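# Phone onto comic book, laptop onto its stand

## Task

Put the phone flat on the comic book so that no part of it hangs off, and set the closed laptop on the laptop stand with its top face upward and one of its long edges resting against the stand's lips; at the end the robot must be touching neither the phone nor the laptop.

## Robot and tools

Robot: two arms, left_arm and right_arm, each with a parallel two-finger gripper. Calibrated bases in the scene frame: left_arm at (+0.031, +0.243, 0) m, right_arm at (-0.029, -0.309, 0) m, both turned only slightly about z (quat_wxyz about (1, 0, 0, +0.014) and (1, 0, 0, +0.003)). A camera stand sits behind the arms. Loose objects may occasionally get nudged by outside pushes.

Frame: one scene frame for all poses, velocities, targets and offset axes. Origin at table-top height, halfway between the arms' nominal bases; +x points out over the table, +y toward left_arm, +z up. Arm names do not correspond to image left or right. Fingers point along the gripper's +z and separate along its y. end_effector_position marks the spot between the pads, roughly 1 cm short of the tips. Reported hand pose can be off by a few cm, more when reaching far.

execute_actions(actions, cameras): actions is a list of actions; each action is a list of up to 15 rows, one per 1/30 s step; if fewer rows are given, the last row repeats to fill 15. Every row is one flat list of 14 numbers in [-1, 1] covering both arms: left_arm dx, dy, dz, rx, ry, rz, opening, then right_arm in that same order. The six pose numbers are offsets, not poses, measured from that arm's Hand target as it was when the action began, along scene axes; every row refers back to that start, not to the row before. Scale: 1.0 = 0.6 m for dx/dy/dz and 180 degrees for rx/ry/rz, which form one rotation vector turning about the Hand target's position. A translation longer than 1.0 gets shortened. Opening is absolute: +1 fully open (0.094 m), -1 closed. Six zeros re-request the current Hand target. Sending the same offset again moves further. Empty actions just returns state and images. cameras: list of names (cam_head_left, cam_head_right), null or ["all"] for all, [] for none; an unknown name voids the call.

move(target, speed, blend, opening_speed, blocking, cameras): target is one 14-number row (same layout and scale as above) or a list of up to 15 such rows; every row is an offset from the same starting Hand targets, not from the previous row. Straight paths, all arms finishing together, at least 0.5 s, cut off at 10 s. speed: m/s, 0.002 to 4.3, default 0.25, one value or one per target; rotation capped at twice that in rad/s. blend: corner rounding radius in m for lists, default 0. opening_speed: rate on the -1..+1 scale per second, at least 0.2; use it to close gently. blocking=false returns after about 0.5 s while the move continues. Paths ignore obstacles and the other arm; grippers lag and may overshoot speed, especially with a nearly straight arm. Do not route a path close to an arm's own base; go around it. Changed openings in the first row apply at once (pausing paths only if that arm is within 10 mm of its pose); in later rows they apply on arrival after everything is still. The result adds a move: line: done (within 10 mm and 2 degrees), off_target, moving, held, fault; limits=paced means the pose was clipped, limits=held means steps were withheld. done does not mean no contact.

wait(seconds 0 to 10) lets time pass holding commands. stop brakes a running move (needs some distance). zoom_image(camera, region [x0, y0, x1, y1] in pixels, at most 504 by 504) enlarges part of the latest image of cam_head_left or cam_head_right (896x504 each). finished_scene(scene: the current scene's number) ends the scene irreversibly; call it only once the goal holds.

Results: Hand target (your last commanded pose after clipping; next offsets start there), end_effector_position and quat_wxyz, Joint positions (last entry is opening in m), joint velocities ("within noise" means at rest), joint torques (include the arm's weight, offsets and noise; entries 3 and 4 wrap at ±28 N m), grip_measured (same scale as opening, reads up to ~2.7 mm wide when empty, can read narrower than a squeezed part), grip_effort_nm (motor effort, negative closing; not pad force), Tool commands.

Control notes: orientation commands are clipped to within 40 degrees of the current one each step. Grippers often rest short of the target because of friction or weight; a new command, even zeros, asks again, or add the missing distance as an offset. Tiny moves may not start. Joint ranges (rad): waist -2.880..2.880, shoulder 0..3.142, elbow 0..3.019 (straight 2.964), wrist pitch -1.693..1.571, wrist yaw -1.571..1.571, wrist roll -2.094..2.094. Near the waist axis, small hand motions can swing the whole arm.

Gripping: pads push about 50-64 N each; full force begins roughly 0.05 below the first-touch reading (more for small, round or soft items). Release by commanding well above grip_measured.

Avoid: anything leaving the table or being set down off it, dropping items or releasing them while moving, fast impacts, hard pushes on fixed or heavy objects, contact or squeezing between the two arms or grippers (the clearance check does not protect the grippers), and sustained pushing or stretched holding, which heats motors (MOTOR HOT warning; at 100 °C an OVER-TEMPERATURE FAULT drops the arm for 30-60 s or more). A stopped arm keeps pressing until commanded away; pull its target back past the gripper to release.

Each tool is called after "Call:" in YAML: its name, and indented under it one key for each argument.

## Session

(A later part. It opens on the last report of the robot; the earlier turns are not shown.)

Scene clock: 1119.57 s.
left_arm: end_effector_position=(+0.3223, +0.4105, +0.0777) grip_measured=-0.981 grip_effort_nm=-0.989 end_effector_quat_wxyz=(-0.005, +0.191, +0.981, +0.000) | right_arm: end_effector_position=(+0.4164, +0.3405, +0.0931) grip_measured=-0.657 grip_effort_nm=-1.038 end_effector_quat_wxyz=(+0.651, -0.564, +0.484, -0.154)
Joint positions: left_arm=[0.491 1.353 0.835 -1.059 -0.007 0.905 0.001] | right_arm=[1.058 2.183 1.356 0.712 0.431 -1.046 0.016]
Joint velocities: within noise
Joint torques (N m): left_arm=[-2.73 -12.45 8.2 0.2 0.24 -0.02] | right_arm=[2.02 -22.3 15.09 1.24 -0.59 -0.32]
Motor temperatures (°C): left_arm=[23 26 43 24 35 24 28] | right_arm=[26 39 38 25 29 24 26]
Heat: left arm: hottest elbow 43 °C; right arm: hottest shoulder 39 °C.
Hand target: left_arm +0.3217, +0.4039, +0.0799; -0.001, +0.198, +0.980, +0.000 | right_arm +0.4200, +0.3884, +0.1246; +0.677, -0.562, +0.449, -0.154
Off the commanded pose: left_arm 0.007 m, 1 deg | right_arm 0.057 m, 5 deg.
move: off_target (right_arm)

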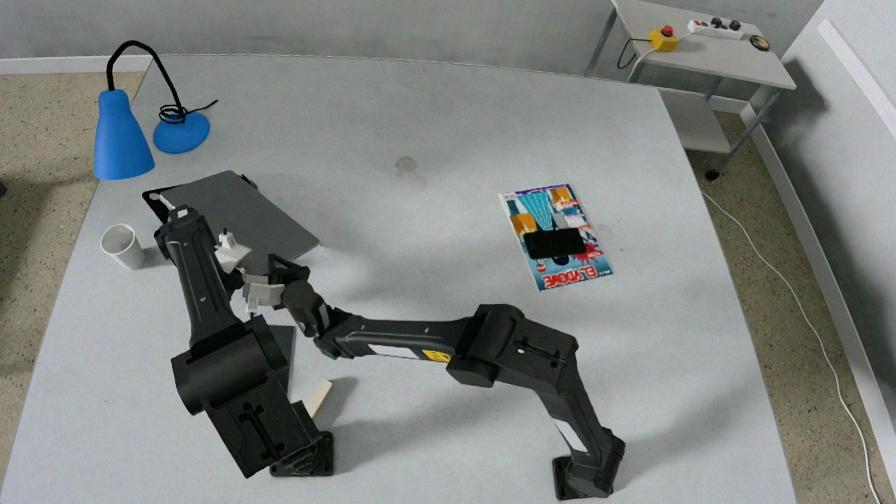

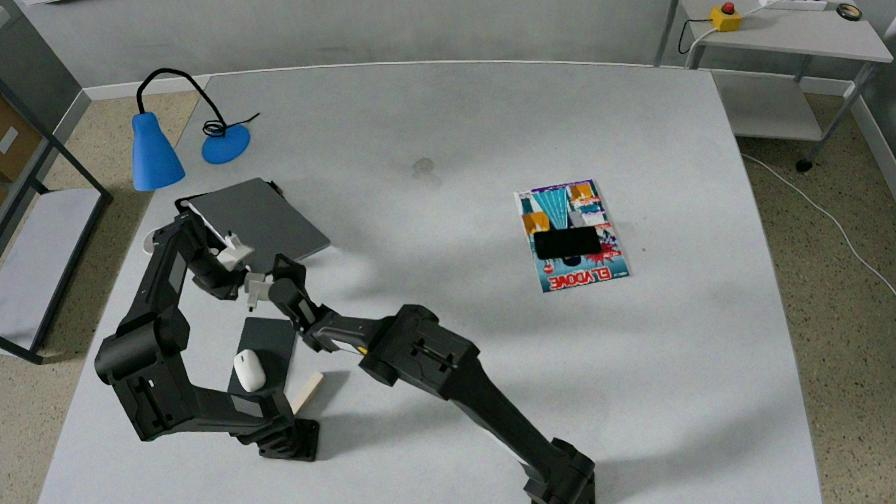

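Call:
move:
  target: [0,0,0,0,0,0,-1,-0.015,-0.02,-0.085,0,0,0,-0.9]
  speed: 0.05

Call:
zoom_image:
  camera: "cam_head_left"
  region: [130, 150, 340, 300]

Call:
zoom_image:
  camera: "cam_head_right"
  region: [150, 150, 360, 300]

Scene clock: 1125.33 s.
left_arm: end_effector_position=(+0.3227, +0.4102, +0.0777) grip_measured=-0.981 grip_effort_nm=-0.989 end_effector_quat_wxyz=(-0.004, +0.191, +0.982, +0.000) | right_arm: end_effector_position=(+0.4158, +0.3413, +0.0881) grip_measured=-0.661 grip_effort_nm=-1.038 end_effector_quat_wxyz=(+0.671, -0.547, +0.476, -0.155)
Joint positions: left_arm=[0.491 1.353 0.835 -1.058 -0.004 0.904 0.001] | right_arm=[1.06 2.219 1.357 0.806 0.437 -1.058 0.016]
Joint velocities: within noise
Joint torques (N m): left_arm=[-2.61 -11.75 8.35 0.17 0.14 0.06] | right_arm=[2.14 -18.9 12.37 1.78 -0.74 -0.19]
Motor temperatures (°C): left_arm=[23 26 42 24 35 24 28] | right_arm=[26 39 41 25 29 24 27]
Heat: left arm: hottest elbow 42 °C; right arm: hottest elbow 41 °C.
Hand target: left_arm +0.3218, +0.4039, +0.0799; -0.001, +0.198, +0.980, +0.000 | right_arm +0.4112, +0.3763, +0.0737; +0.677, -0.562, +0.449, -0.154
Off the commanded pose: left_arm 0.007 m, 1 deg | right_arm 0.038 m, 4 deg.
move: off_target (right_arm)

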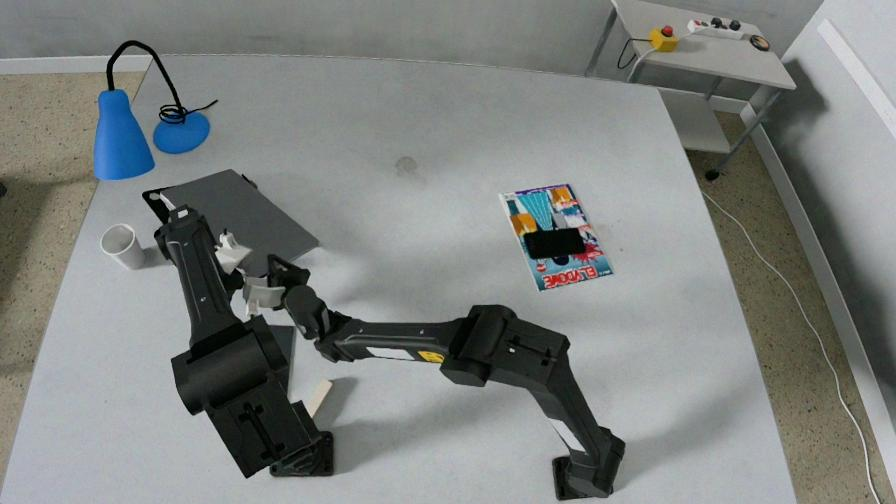

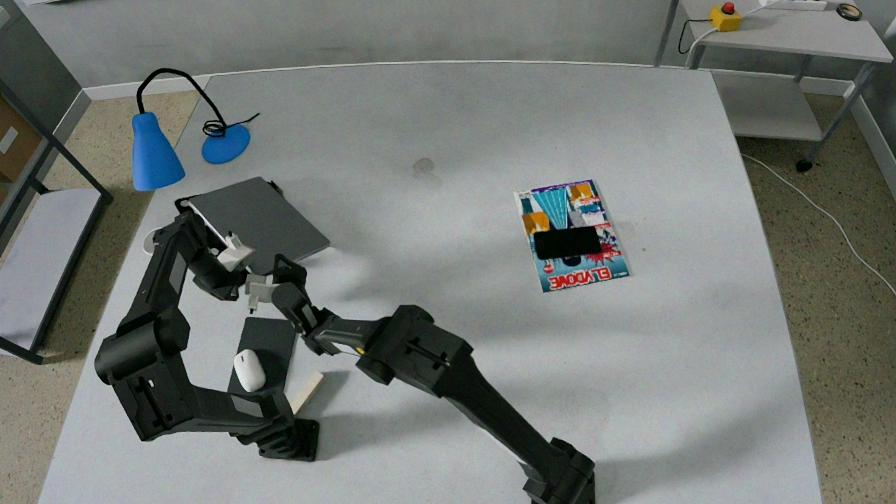

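Scaled by 2.400.

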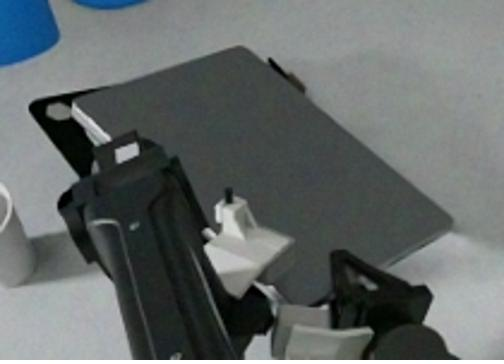

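Scaled by 2.400.

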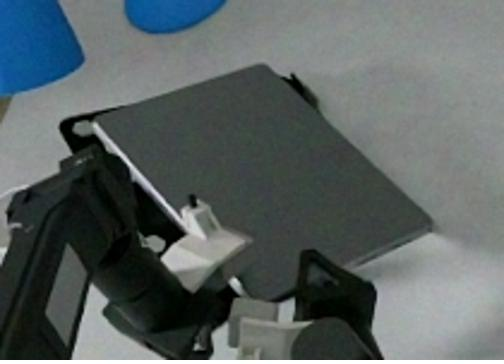

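Call:
move:
  target:
    - [-0.06,0.1,0,0,0,0,-1,0.01,-0.02,0.0,0,0,0,-0.9]
    - [-0.2,0.1,0.2,0,0,0,-1,0.01,-0.02,0.03,0,0,0,-0.9]
  speed: 0.12

Call:
zoom_image:
  camera: "cam_head_left"
  region: [130, 150, 340, 300]

Call:
zoom_image:
  camera: "cam_head_right"
  region: [150, 150, 360, 300]

Scene clock: 1133.50 s.
left_arm: end_effector_position=(+0.1932, +0.4465, +0.1728) grip_measured=-0.981 grip_effort_nm=-0.984 end_effector_quat_wxyz=(-0.017, +0.201, +0.979, -0.028) | right_arm: end_effector_position=(+0.4157, +0.3421, +0.0889) grip_measured=-0.661 grip_effort_nm=-1.038 end_effector_quat_wxyz=(+0.673, -0.548, +0.472, -0.152)
Joint positions: left_arm=[0.868 1.078 0.878 -1.436 -0.004 1.303 0.001] | right_arm=[1.059 2.219 1.357 0.811 0.426 -1.06 0.016]
Joint velocities: within noise
Joint torques (N m): left_arm=[-0.44 -8.06 16.18 -0.24 0.11 0.09] | right_arm=[1.03 -22.53 10.82 1.03 -0.95 -0.19]
Motor temperatures (°C): left_arm=[23 26 42 24 34 24 28] | right_arm=[26 39 43 25 29 24 27]
Heat: left arm: hottest elbow 42 °C; right arm: hottest elbow 43 °C.
Hand target: left_arm +0.2019, +0.4640, +0.2000; -0.001, +0.199, +0.980, +0.000 | right_arm +0.4170, +0.3644, +0.0918; +0.677, -0.562, +0.449, -0.154
Off the commanded pose: left_arm 0.033 m, 4 deg | right_arm 0.022 m, 3 deg.
move: off_target (left_arm, right_arm)

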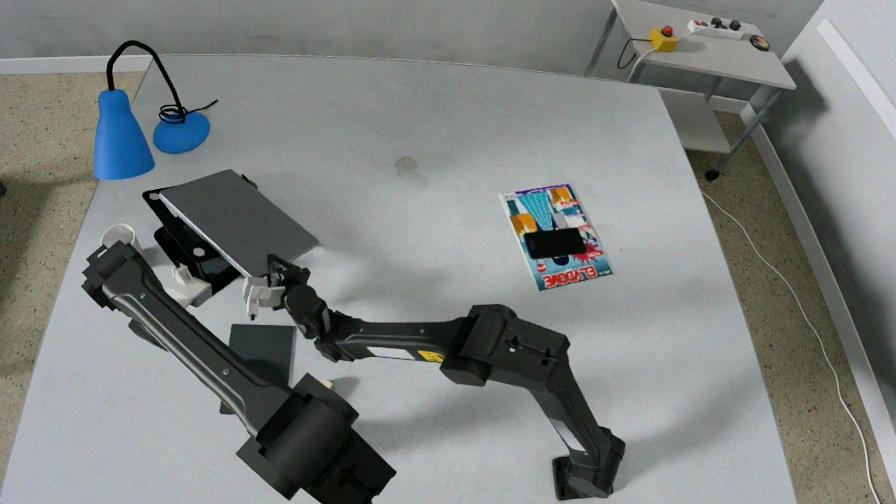

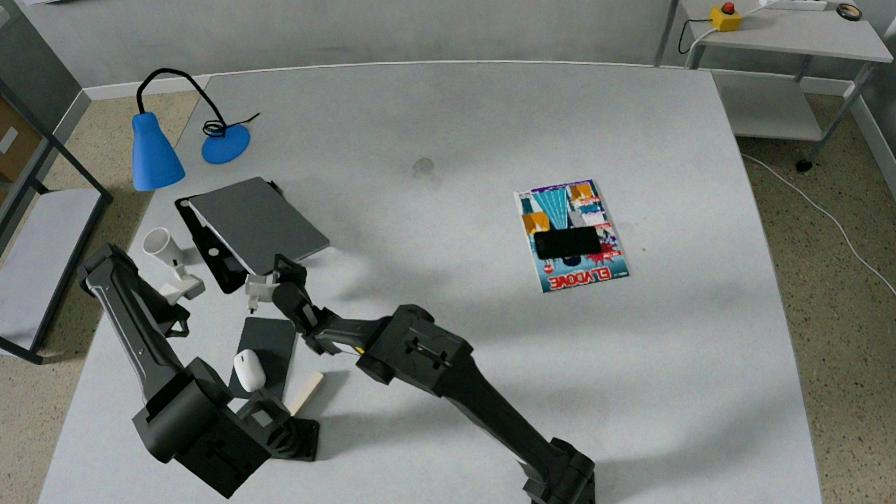

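Scaled by 2.400.

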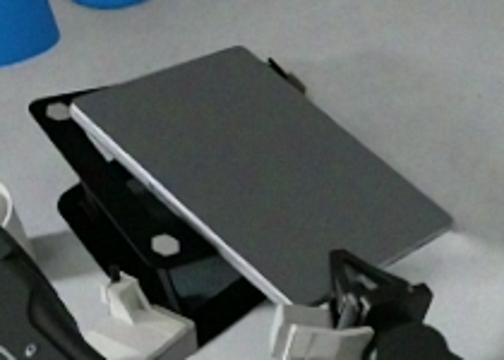

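Scaled by 2.400.

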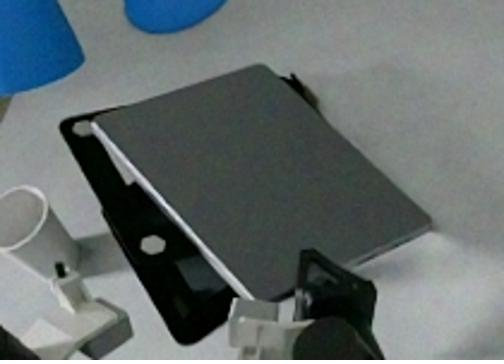

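Call:
move:
  target:
    - [0,0,0,0,0,0,-1,0,-0.02,0.06,0,0,0,-0.9]
    - [0,0,0,0,0,0,-1,0.01,0.11,0.06,0,0,-0.07,-0.9]
  speed: 0.07

Call:
zoom_image:
  camera: "cam_head_left"
  region: [130, 150, 340, 300]

Call:
zoom_image:
  camera: "cam_head_right"
  region: [150, 150, 360, 300]

Scene clock: 1142.43 s.
left_arm: end_effector_position=(+0.1931, +0.4465, +0.1728) grip_measured=-0.981 grip_effort_nm=-0.989 end_effector_quat_wxyz=(-0.017, +0.202, +0.979, -0.029) | right_arm: end_effector_position=(+0.4175, +0.3969, +0.0962) grip_measured=-0.661 grip_effort_nm=-1.038 end_effector_quat_wxyz=(+0.637, -0.511, +0.533, -0.220)
Joint positions: left_arm=[0.869 1.078 0.878 -1.436 -0.004 1.303 0.001] | right_arm=[1.138 2.313 1.625 0.568 0.709 -1.018 0.016]
Joint velocities: within noise
Joint torques (N m): left_arm=[-0.56 -7.59 16.39 -0.49 0.08 0.11] | right_arm=[1.2 -25.52 14.83 1.33 -0.25 -0.42]
Motor temperatures (°C): left_arm=[23 26 42 24 34 24 28] | right_arm=[26 38 44 25 29 24 27]
Heat: left arm: hottest elbow 42 °C; right arm: hottest elbow 44 °C.
Hand target: left_arm +0.2018, +0.4640, +0.2000; -0.001, +0.198, +0.980, +0.000 | right_arm +0.4230, +0.4304, +0.1276; +0.656, -0.510, +0.508, -0.227
Off the commanded pose: left_arm 0.033 m, 4 deg | right_arm 0.046 m, 4 deg.
move: off_target (left_arm, right_arm)

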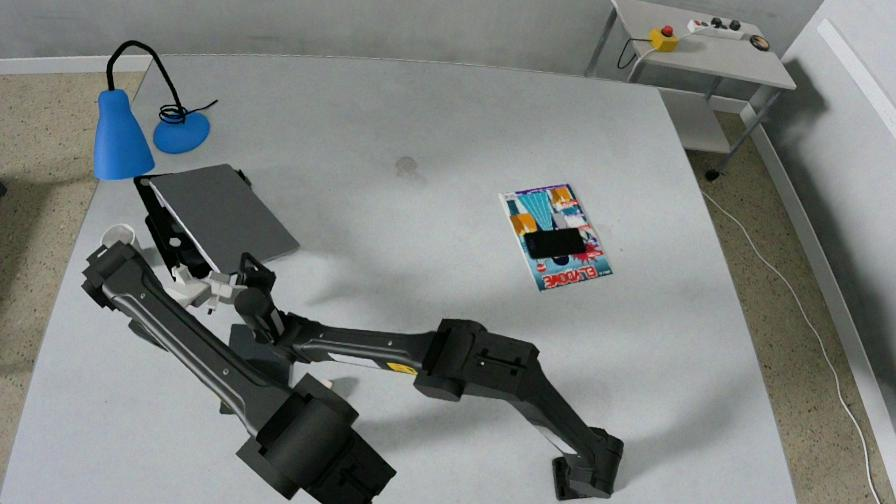

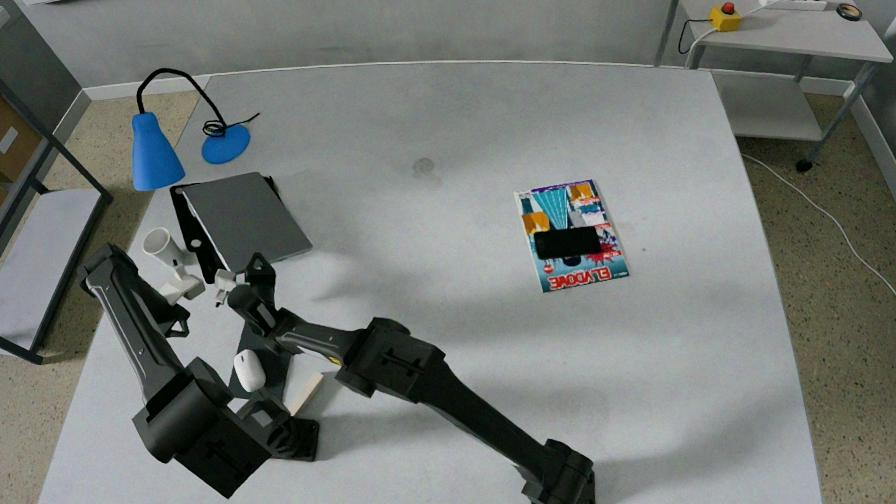

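Scaled by 2.400.

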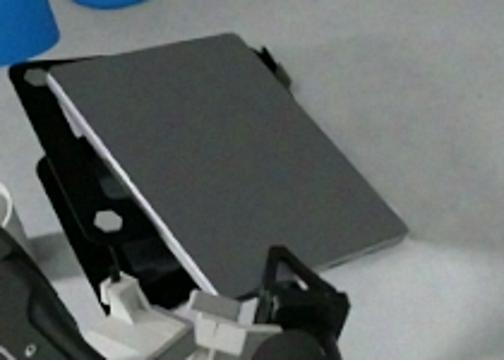

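Scaled by 2.400.

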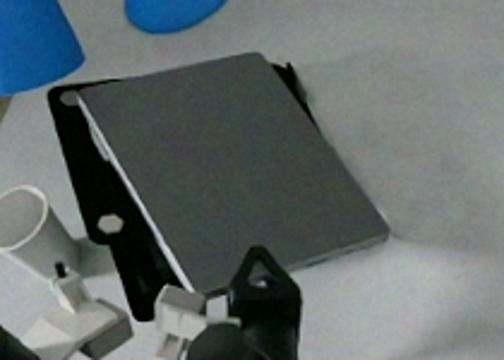

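Call:
move:
  target:
    - [0,0,0.1,0,0,0,-1,0,0,-0.09,0,0,0,-0.9]
    - [0,0,0.1,0,0,0,-1,-0.055,-0.25,-0.09,0,0,0,-0.9]
  speed: 0.09

Call:
zoom_image:
  camera: "cam_head_left"
  region: [130, 150, 370, 350]

Call:
zoom_image:
  camera: "cam_head_right"
  region: [150, 150, 390, 350]

Scene clock: 1157.20 s.
left_arm: end_effector_position=(+0.1954, +0.4495, +0.2314) grip_measured=-0.981 grip_effort_nm=-0.989 end_effector_quat_wxyz=(-0.017, +0.202, +0.979, -0.030) | right_arm: end_effector_position=(+0.3895, +0.2890, +0.0672) grip_measured=-0.662 grip_effort_nm=-1.033 end_effector_quat_wxyz=(+0.643, -0.533, +0.493, -0.246)
Joint positions: left_arm=[0.869 1.07 1.027 -1.596 -0.004 1.303 0.001] | right_arm=[1.1 2.192 1.211 0.915 0.646 -1.151 0.016]
Joint velocities: within noise
Joint torques (N m): left_arm=[-0.38 -7.18 16.64 -0.4 0.09 0.07] | right_arm=[0.09 -24.29 4.12 2.66 0.07 0.73]
Motor temperatures (°C): left_arm=[23 26 43 24 34 24 29] | right_arm=[26 38 48 25 28 24 27]
Heat: left arm: hottest elbow 43 °C; right arm: hottest elbow 48 °C.
Hand target: left_arm +0.2018, +0.4639, +0.2600; -0.001, +0.198, +0.980, +0.000 | right_arm +0.3900, +0.2803, +0.0735; +0.656, -0.510, +0.508, -0.227
Off the commanded pose: left_arm 0.033 m, 4 deg | right_arm 0.011 m, 4 deg.
move: off_target (left_arm, right_arm)

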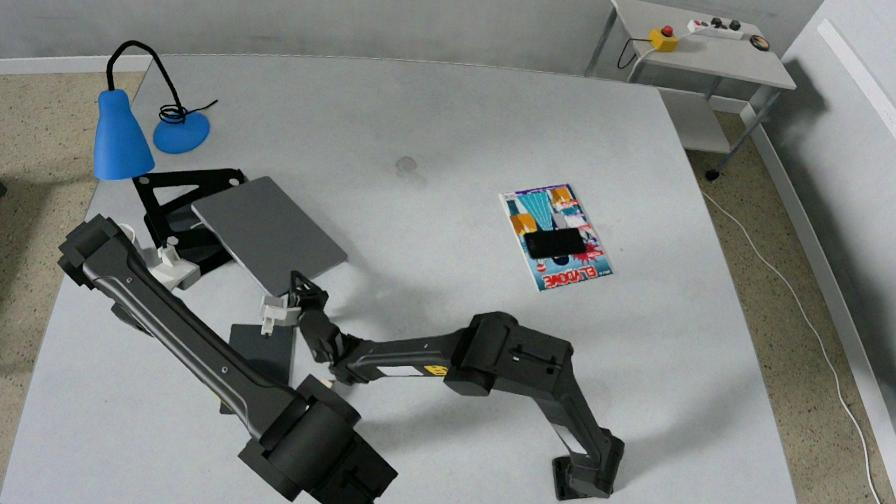

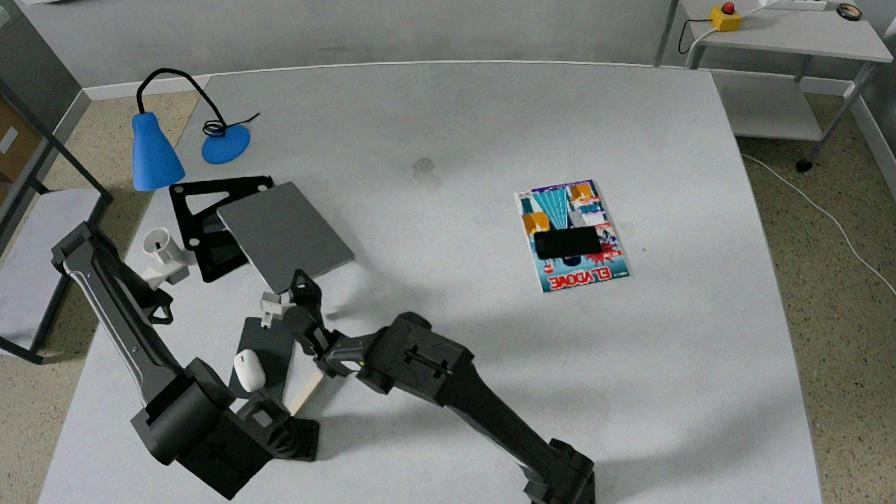

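Scaled by 2.100.

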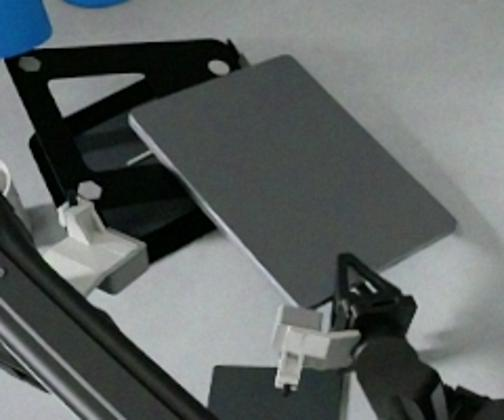

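Scaled by 2.100.

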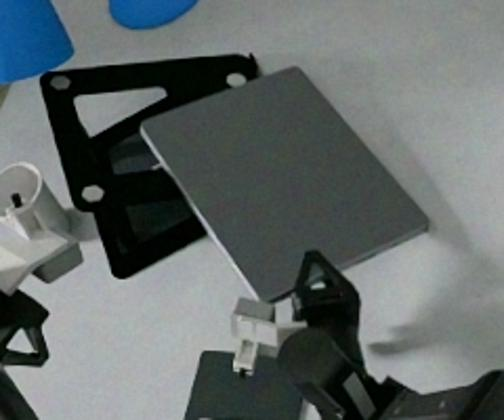

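Call:
execute_actions:
  actions: []

Call:
zoom_image:
  camera: "cam_head_left"
  region: [60, 110, 460, 335]

Call:
zoom_image:
  camera: "cam_head_right"
  region: [0, 90, 400, 315]

Scene clock: 1170.73 s.
left_arm: end_effector_position=(+0.1954, +0.4495, +0.2314) grip_measured=-0.981 grip_effort_nm=-0.984 end_effector_quat_wxyz=(-0.017, +0.202, +0.979, -0.030) | right_arm: end_effector_position=(+0.3895, +0.2891, +0.0673) grip_measured=-0.662 grip_effort_nm=-1.043 end_effector_quat_wxyz=(+0.643, -0.533, +0.492, -0.246)
Joint positions: left_arm=[0.869 1.07 1.027 -1.596 -0.004 1.303 0.001] | right_arm=[1.1 2.192 1.211 0.915 0.645 -1.151 0.016]
Joint velocities: within noise
Joint torques (N m): left_arm=[-0.38 -7.3 16.72 -0.39 0.1 0.13] | right_arm=[0.15 -24.35 4.12 2.56 0.04 0.74]
Motor temperatures (°C): left_arm=[23 26 46 24 33 24 29] | right_arm=[26 38 44 26 28 24 27]
Heat: left arm: hottest elbow 46 °C; right arm: hottest elbow 44 °C.
Hand target: left_arm +0.2018, +0.4639, +0.2600; -0.001, +0.198, +0.980, +0.000 | right_arm +0.3899, +0.2804, +0.0736; +0.656, -0.510, +0.508, -0.227
Tool commands: left_gripper/opening=-1.0 right_gripper/opening=-0.9
Off the commanded pose: left_arm 0.033 m, 4 deg | right_arm 0.011 m, 4 deg.

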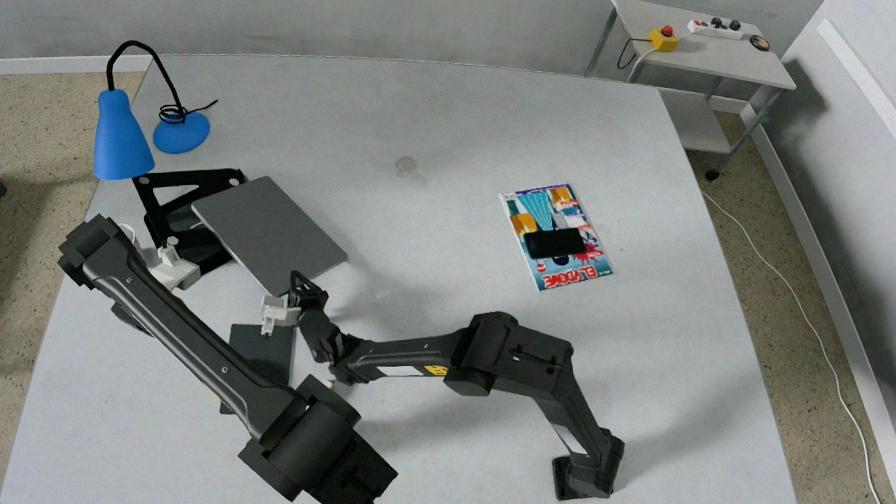

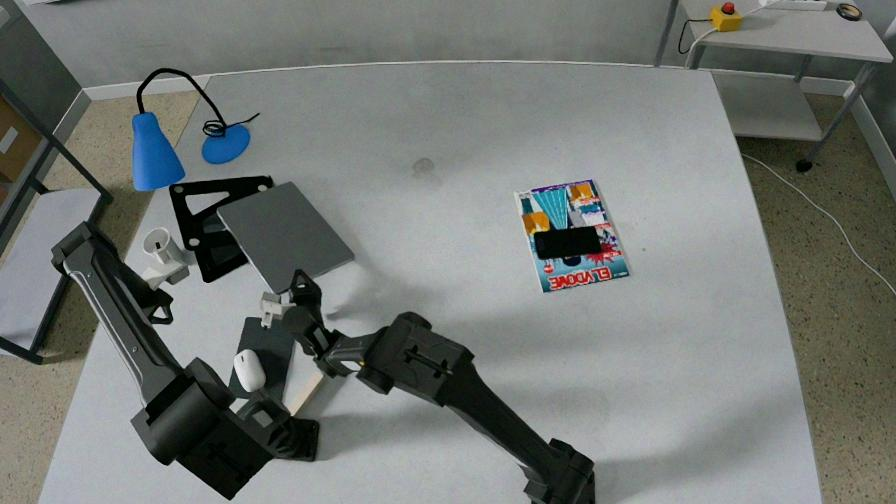

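Scaled by 1.260.

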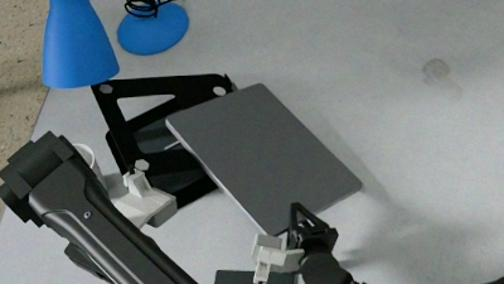

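Scaled by 1.260.

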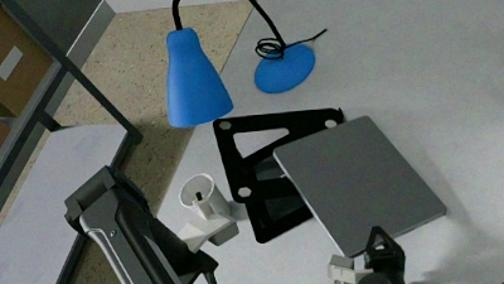

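Call:
move:
  target:
    - [0.38,0.25,0,0,0,0,-1,0,0,0,0,0,0,-0.9]
    - [0.447,0.235,0,0,0,0,-1,0,0,0,0,0,0,-0.9]
    - [0.447,0.235,-0.2,0,0,0,-1,0,0,0,0,0,0,-0.9]
  speed: 0.2

Call:
zoom_image:
  camera: "cam_head_right"
  region: [0, 90, 400, 315]

Call:
zoom_image:
  camera: "cam_head_left"
  region: [0, 110, 400, 335]

Scene clock: 1191.77 s.
left_arm: end_effector_position=(+0.4680, +0.6048, +0.1404) grip_measured=-0.981 grip_effort_nm=-0.989 end_effector_quat_wxyz=(-0.004, +0.202, +0.979, -0.004) | right_arm: end_effector_position=(+0.3895, +0.2891, +0.0673) grip_measured=-0.662 grip_effort_nm=-1.038 end_effector_quat_wxyz=(+0.643, -0.533, +0.492, -0.246)
Joint positions: left_arm=[0.663 1.869 1.647 -1.361 -0.001 1.098 0.001] | right_arm=[1.1 2.192 1.211 0.915 0.645 -1.151 0.016]
Joint velocities: within noise
Joint torques (N m): left_arm=[-1.67 -20.66 10.04 0.62 0.08 -0.03] | right_arm=[0.09 -24.29 4.11 2.59 0.03 0.73]
Motor temperatures (°C): left_arm=[23 26 48 24 33 24 29] | right_arm=[26 38 40 26 27 24 28]
Heat: left arm: hottest elbow 48 °C; right arm: hottest elbow 40 °C.
Hand target: left_arm +0.4700, +0.6048, +0.1399; -0.001, +0.199, +0.980, +0.000 | right_arm +0.3899, +0.2804, +0.0736; +0.656, -0.510, +0.508, -0.227
Off the commanded pose: left_arm 0.002 m, 1 deg | right_arm 0.011 m, 4 deg.
move: off_target (right_arm)

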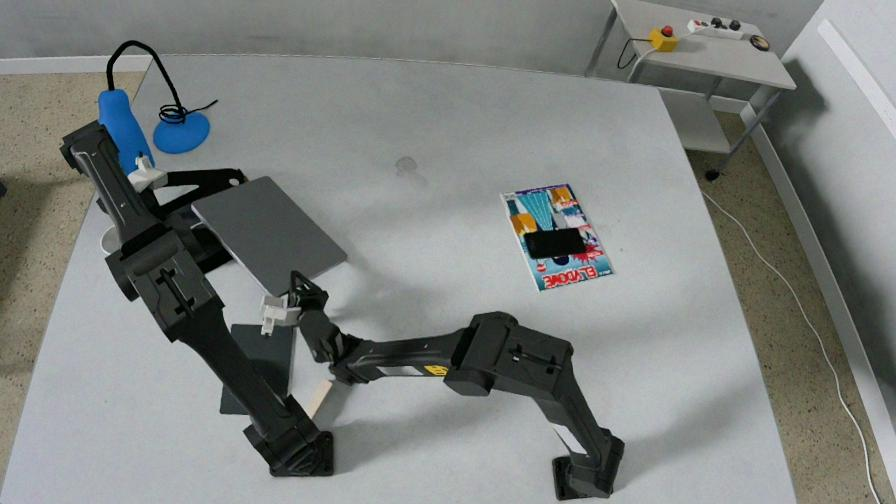

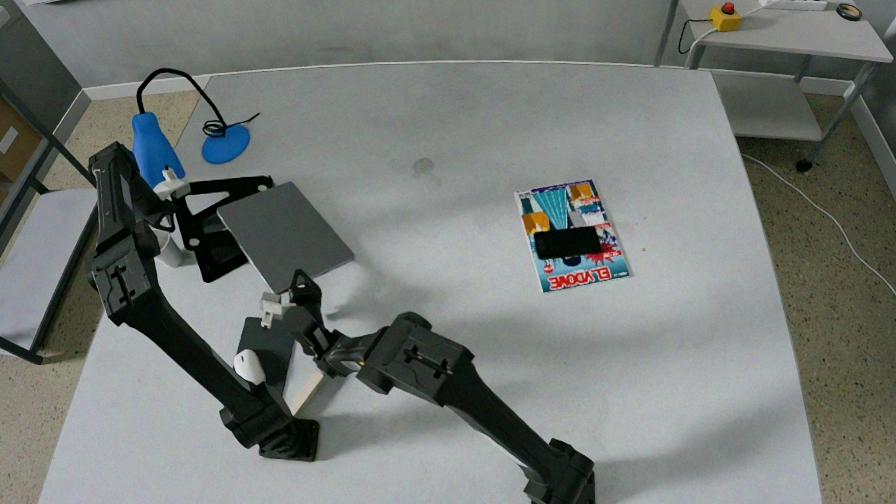

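Scaled by 1.260.

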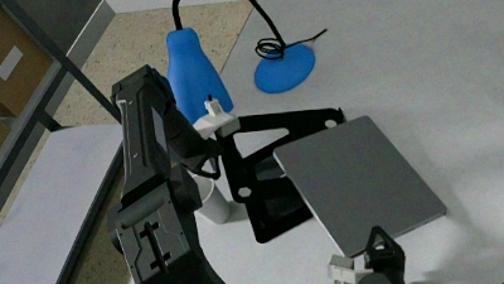

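Scaled by 1.260.

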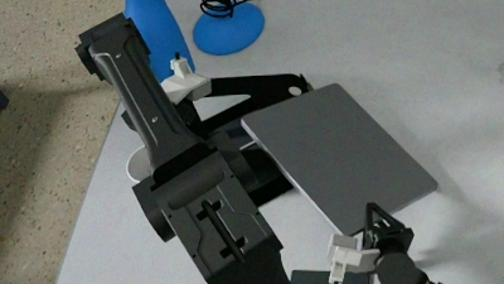

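Call:
move:
  target:
    - [-0.125,-0.045,0,0,0,0,-1,0,0,0.03,0,0,0,-0.9]
    - [-0.125,-0.045,-0.095,0,0,0,-1,0,0,0.05,0,0,0,-0.9]
  speed: 0.15

Call:
zoom_image:
  camera: "cam_head_right"
  region: [0, 90, 400, 315]

Scene clock: 1200.47 s.
left_arm: end_effector_position=(+0.3985, +0.5760, +0.0921) grip_measured=-0.981 grip_effort_nm=-0.989 end_effector_quat_wxyz=(+0.000, +0.199, +0.980, +0.004) | right_arm: end_effector_position=(+0.3884, +0.2817, +0.0709) grip_measured=-0.662 grip_effort_nm=-1.033 end_effector_quat_wxyz=(+0.634, -0.539, +0.498, -0.246)
Joint positions: left_arm=[0.707 1.72 1.303 -1.146 -0.005 1.136 0.001] | right_arm=[1.096 2.161 1.187 0.879 0.644 -1.138 0.016]
Joint velocities: within noise
Joint torques (N m): left_arm=[-1.08 -16.09 8.54 0.81 0.18 0.05] | right_arm=[0.38 -26.75 5.39 1.89 0.04 0.62]
Motor temperatures (°C): left_arm=[23 27 45 24 32 24 29] | right_arm=[26 38 39 26 27 24 28]
Heat: left arm: hottest elbow 45 °C; right arm: hottest elbow 39 °C.
Hand target: left_arm +0.3950, +0.5778, +0.0829; -0.001, +0.199, +0.980, +0.000 | right_arm +0.3900, +0.2804, +0.1036; +0.656, -0.510, +0.508, -0.227
Off the commanded pose: left_arm 0.010 m, 1 deg | right_arm 0.033 m, 5 deg.
move: off_target (right_arm)

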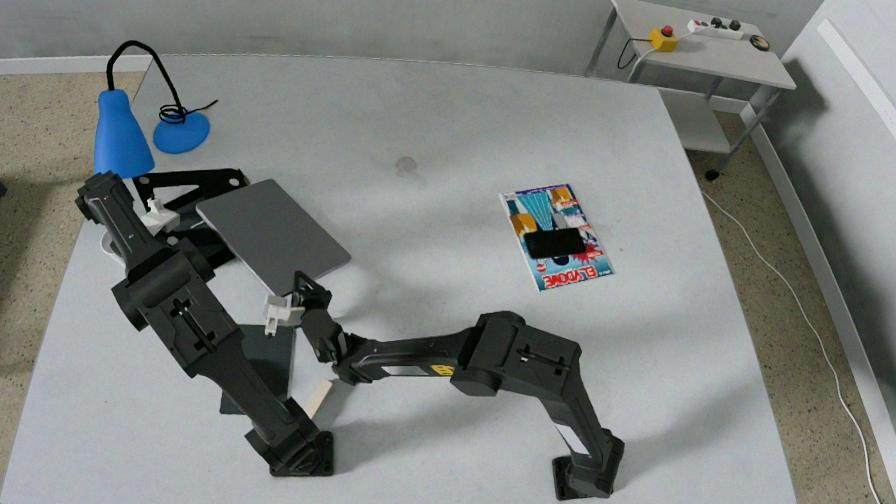

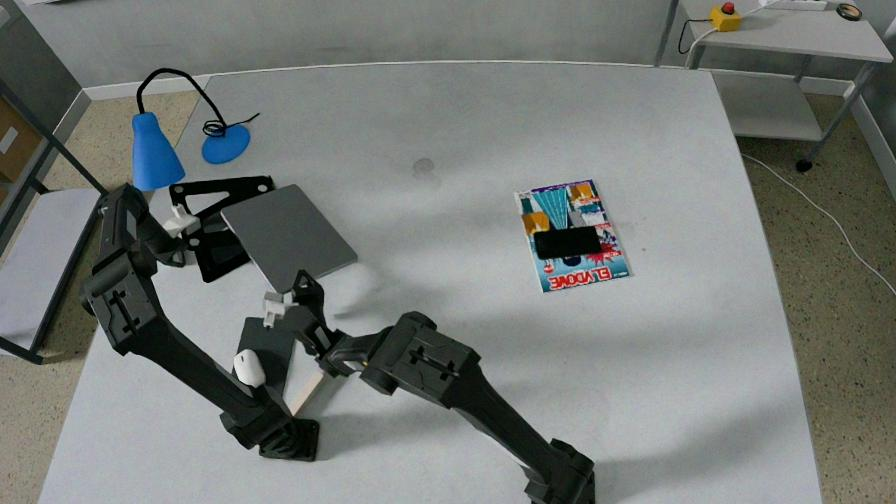

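Scaled by 1.260.

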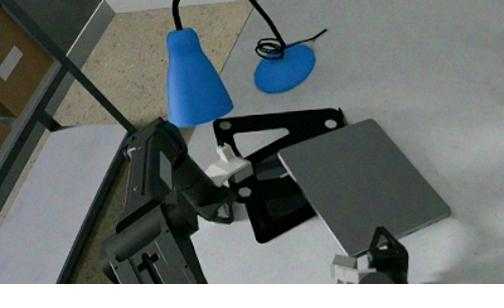

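Call:
move:
  target: [0.02,-0.18,0,0,0,0,-1,0,0,0.02,0,0,0,-0.9]
  speed: 0.1

Call:
zoom_image:
  camera: "cam_head_right"
  region: [0, 90, 400, 315]

Scene clock: 1204.20 s.
left_arm: end_effector_position=(+0.3882, +0.4998, +0.0885) grip_measured=-0.981 grip_effort_nm=-0.974 end_effector_quat_wxyz=(-0.007, +0.160, +0.987, +0.007) | right_arm: end_effector_position=(+0.3960, +0.2704, +0.0739) grip_measured=-0.662 grip_effort_nm=-1.038 end_effector_quat_wxyz=(+0.627, -0.531, +0.512, -0.249)
Joint positions: left_arm=[0.588 1.595 1.131 -1.107 -0.02 0.939 0.001] | right_arm=[1.083 2.142 1.175 0.854 0.66 -1.112 0.016]
Joint velocities: within noise
Joint torques (N m): left_arm=[-7.24 -14.68 8.14 0.64 0.75 0.09] | right_arm=[1.26 -27.16 6.11 1.91 -0.49 0.39]
Motor temperatures (°C): left_arm=[23 27 45 24 32 24 29] | right_arm=[26 40 39 26 27 24 28]
Heat: left arm: hottest elbow 45 °C; right arm: hottest shoulder 40 °C.
Hand target: left_arm +0.4070, +0.4699, +0.0828; -0.001, +0.198, +0.980, +0.000 | right_arm +0.3900, +0.2805, +0.1156; +0.656, -0.510, +0.508, -0.227
Off the commanded pose: left_arm 0.036 m, 5 deg | right_arm 0.043 m, 5 deg.
move: off_target (left_arm, right_arm)

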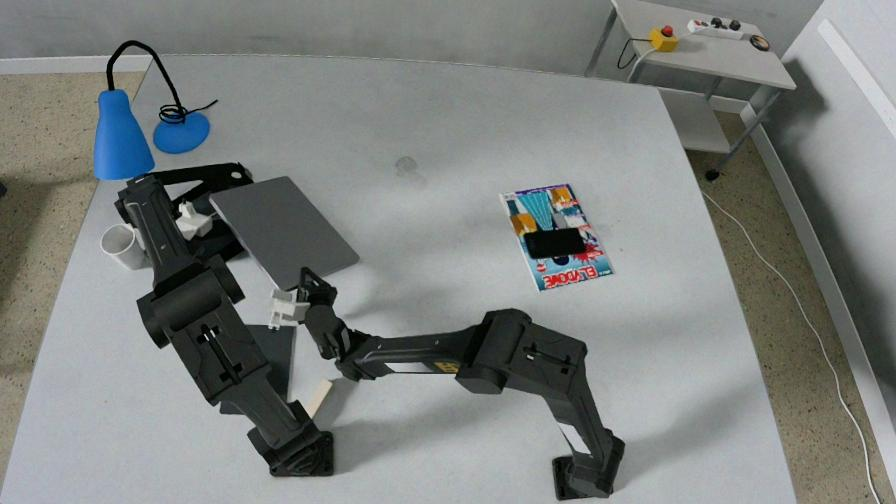

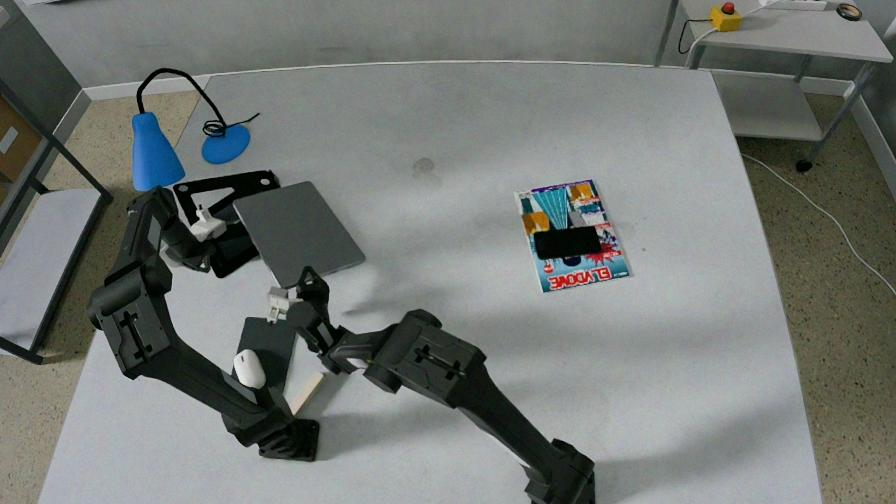

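Scaled by 1.260.

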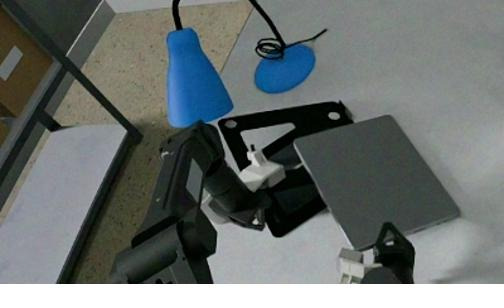

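Call:
move:
  target: [0,0,0,0,0,0,-1,0,0.233,0.0,0,0,-0.09,-0.9]
  speed: 0.1

Call:
zoom_image:
  camera: "cam_head_right"
  region: [0, 90, 400, 315]

Scene clock: 1210.23 s.
left_arm: end_effector_position=(+0.3914, +0.4948, +0.0884) grip_measured=-0.981 grip_effort_nm=-0.974 end_effector_quat_wxyz=(-0.007, +0.166, +0.986, +0.007) | right_arm: end_effector_position=(+0.4161, +0.3498, +0.0803) grip_measured=-0.662 grip_effort_nm=-1.043 end_effector_quat_wxyz=(+0.580, -0.421, +0.600, -0.355)
Joint positions: left_arm=[0.574 1.594 1.13 -1.107 -0.02 0.936 0.001] | right_arm=[1.169 2.353 1.657 0.527 1.107 -1.009 0.016]
Joint velocities: within noise
Joint torques (N m): left_arm=[-6.01 -14.27 8.42 0.79 0.76 0.15] | right_arm=[4.95 -26.17 15.47 1.37 -1.36 -0.19]
Motor temperatures (°C): left_arm=[23 27 43 24 32 24 29] | right_arm=[26 41 39 26 27 24 28]
Heat: left arm: hottest elbow 43 °C; right arm: hottest shoulder 41 °C.
Hand target: left_arm +0.4070, +0.4699, +0.0828; -0.001, +0.198, +0.980, +0.000 | right_arm +0.3901, +0.4201, +0.1155; +0.618, -0.433, +0.575, -0.317
Off the commanded pose: left_arm 0.030 m, 4 deg | right_arm 0.083 m, 7 deg.
move: off_target (left_arm, right_arm)

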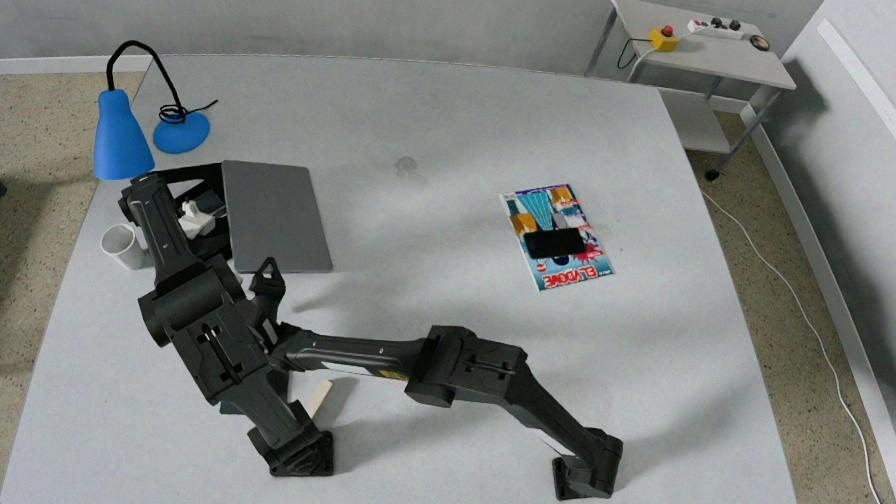

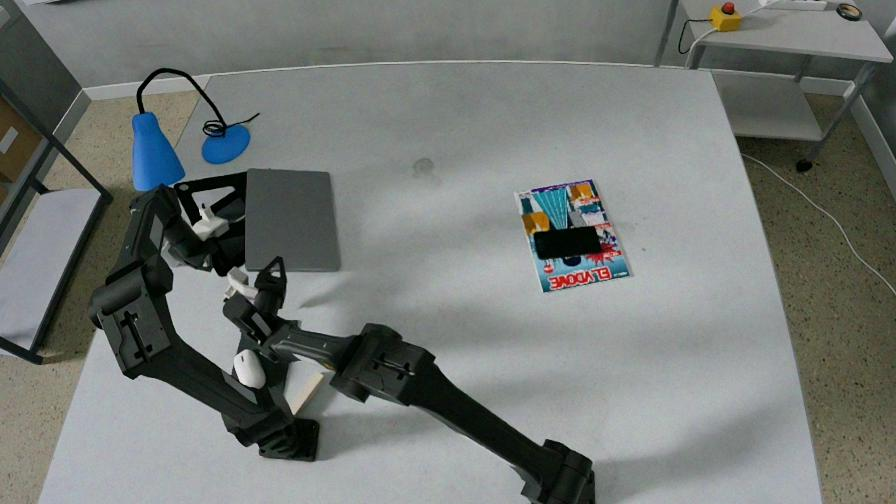

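Scaled by 1.260.

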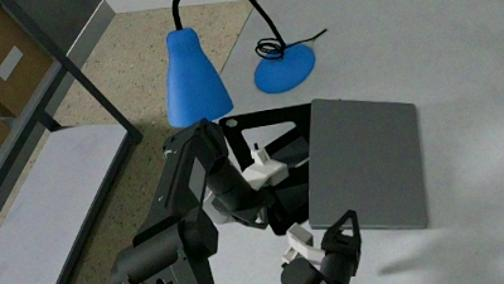

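Call:
move:
  target: [0.072,0.085,0,0,0,0,-1,0.043,-0.117,-0.1,0,0,0,-0.9]
  speed: 0.08

Call:
zoom_image:
  camera: "cam_head_right"
  region: [0, 90, 400, 315]

Call:
zoom_image:
  camera: "cam_head_left"
  region: [0, 110, 400, 335]

Scene clock: 1222.70 s.
left_arm: end_effector_position=(+0.4153, +0.5071, +0.0670) grip_measured=-0.982 grip_effort_nm=-0.969 end_effector_quat_wxyz=(-0.025, +0.190, +0.981, -0.023) | right_arm: end_effector_position=(+0.4182, +0.3521, +0.0769) grip_measured=-0.662 grip_effort_nm=-1.038 end_effector_quat_wxyz=(+0.615, -0.431, +0.574, -0.326)
Joint positions: left_arm=[0.573 1.723 1.232 -1.147 -0.003 0.985 0.001] | right_arm=[1.157 2.363 1.609 0.698 1.005 -1.085 0.016]
Joint velocities: within noise
Joint torques (N m): left_arm=[-2.61 -14.8 16.5 0.46 0.09 -0.05] | right_arm=[0.5 -25.05 6.11 2.52 -0.42 0.4]
Motor temperatures (°C): left_arm=[23 27 42 24 33 24 29] | right_arm=[26 43 43 26 29 24 28]
Heat: left arm: hottest elbow 42 °C; right arm: hottest shoulder 43 °C.
Hand target: left_arm +0.4503, +0.5210, +0.0829; -0.001, +0.198, +0.980, +0.000 | right_arm +0.4159, +0.3499, +0.0555; +0.618, -0.433, +0.575, -0.317
Off the commanded pose: left_arm 0.041 m, 4 deg | right_arm 0.022 m, 1 deg.
move: off_target (left_arm, right_arm)

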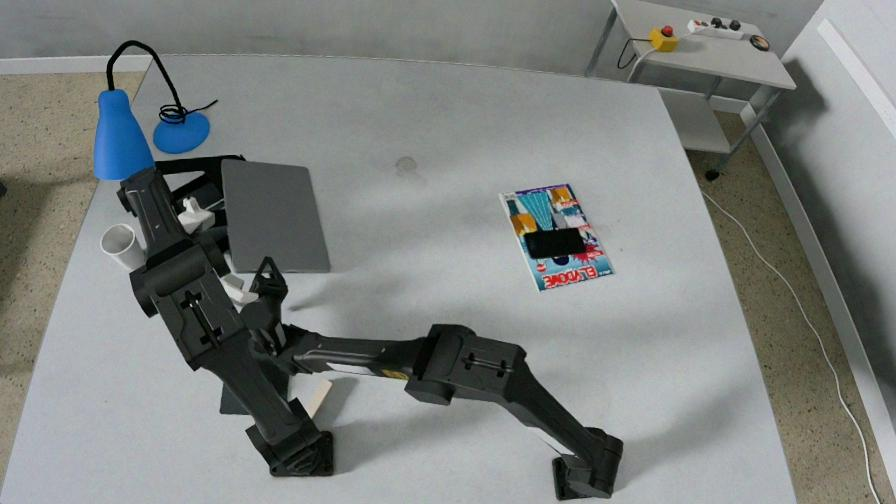

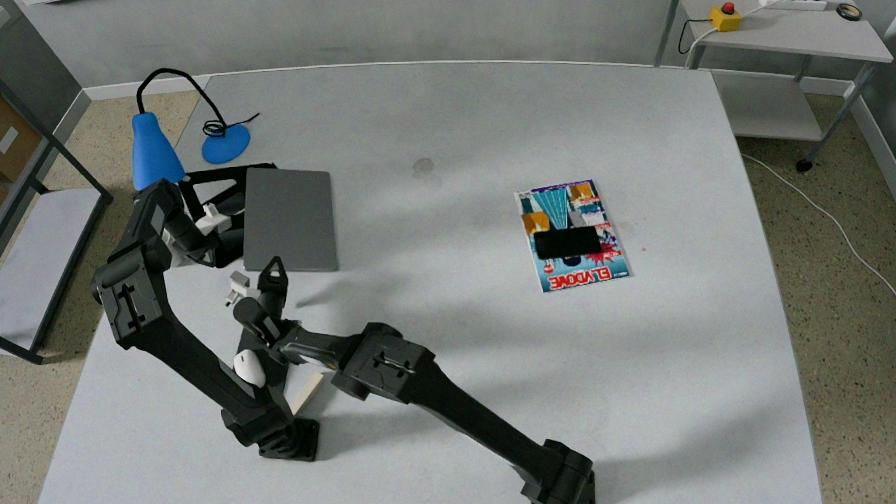

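Scaled by 1.260.

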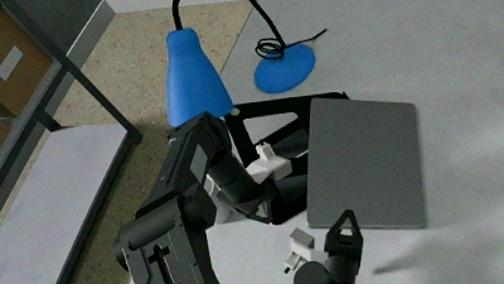

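Scaled by 1.260.

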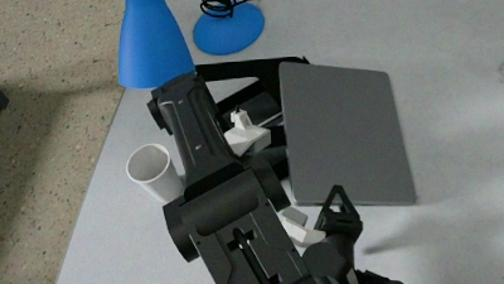

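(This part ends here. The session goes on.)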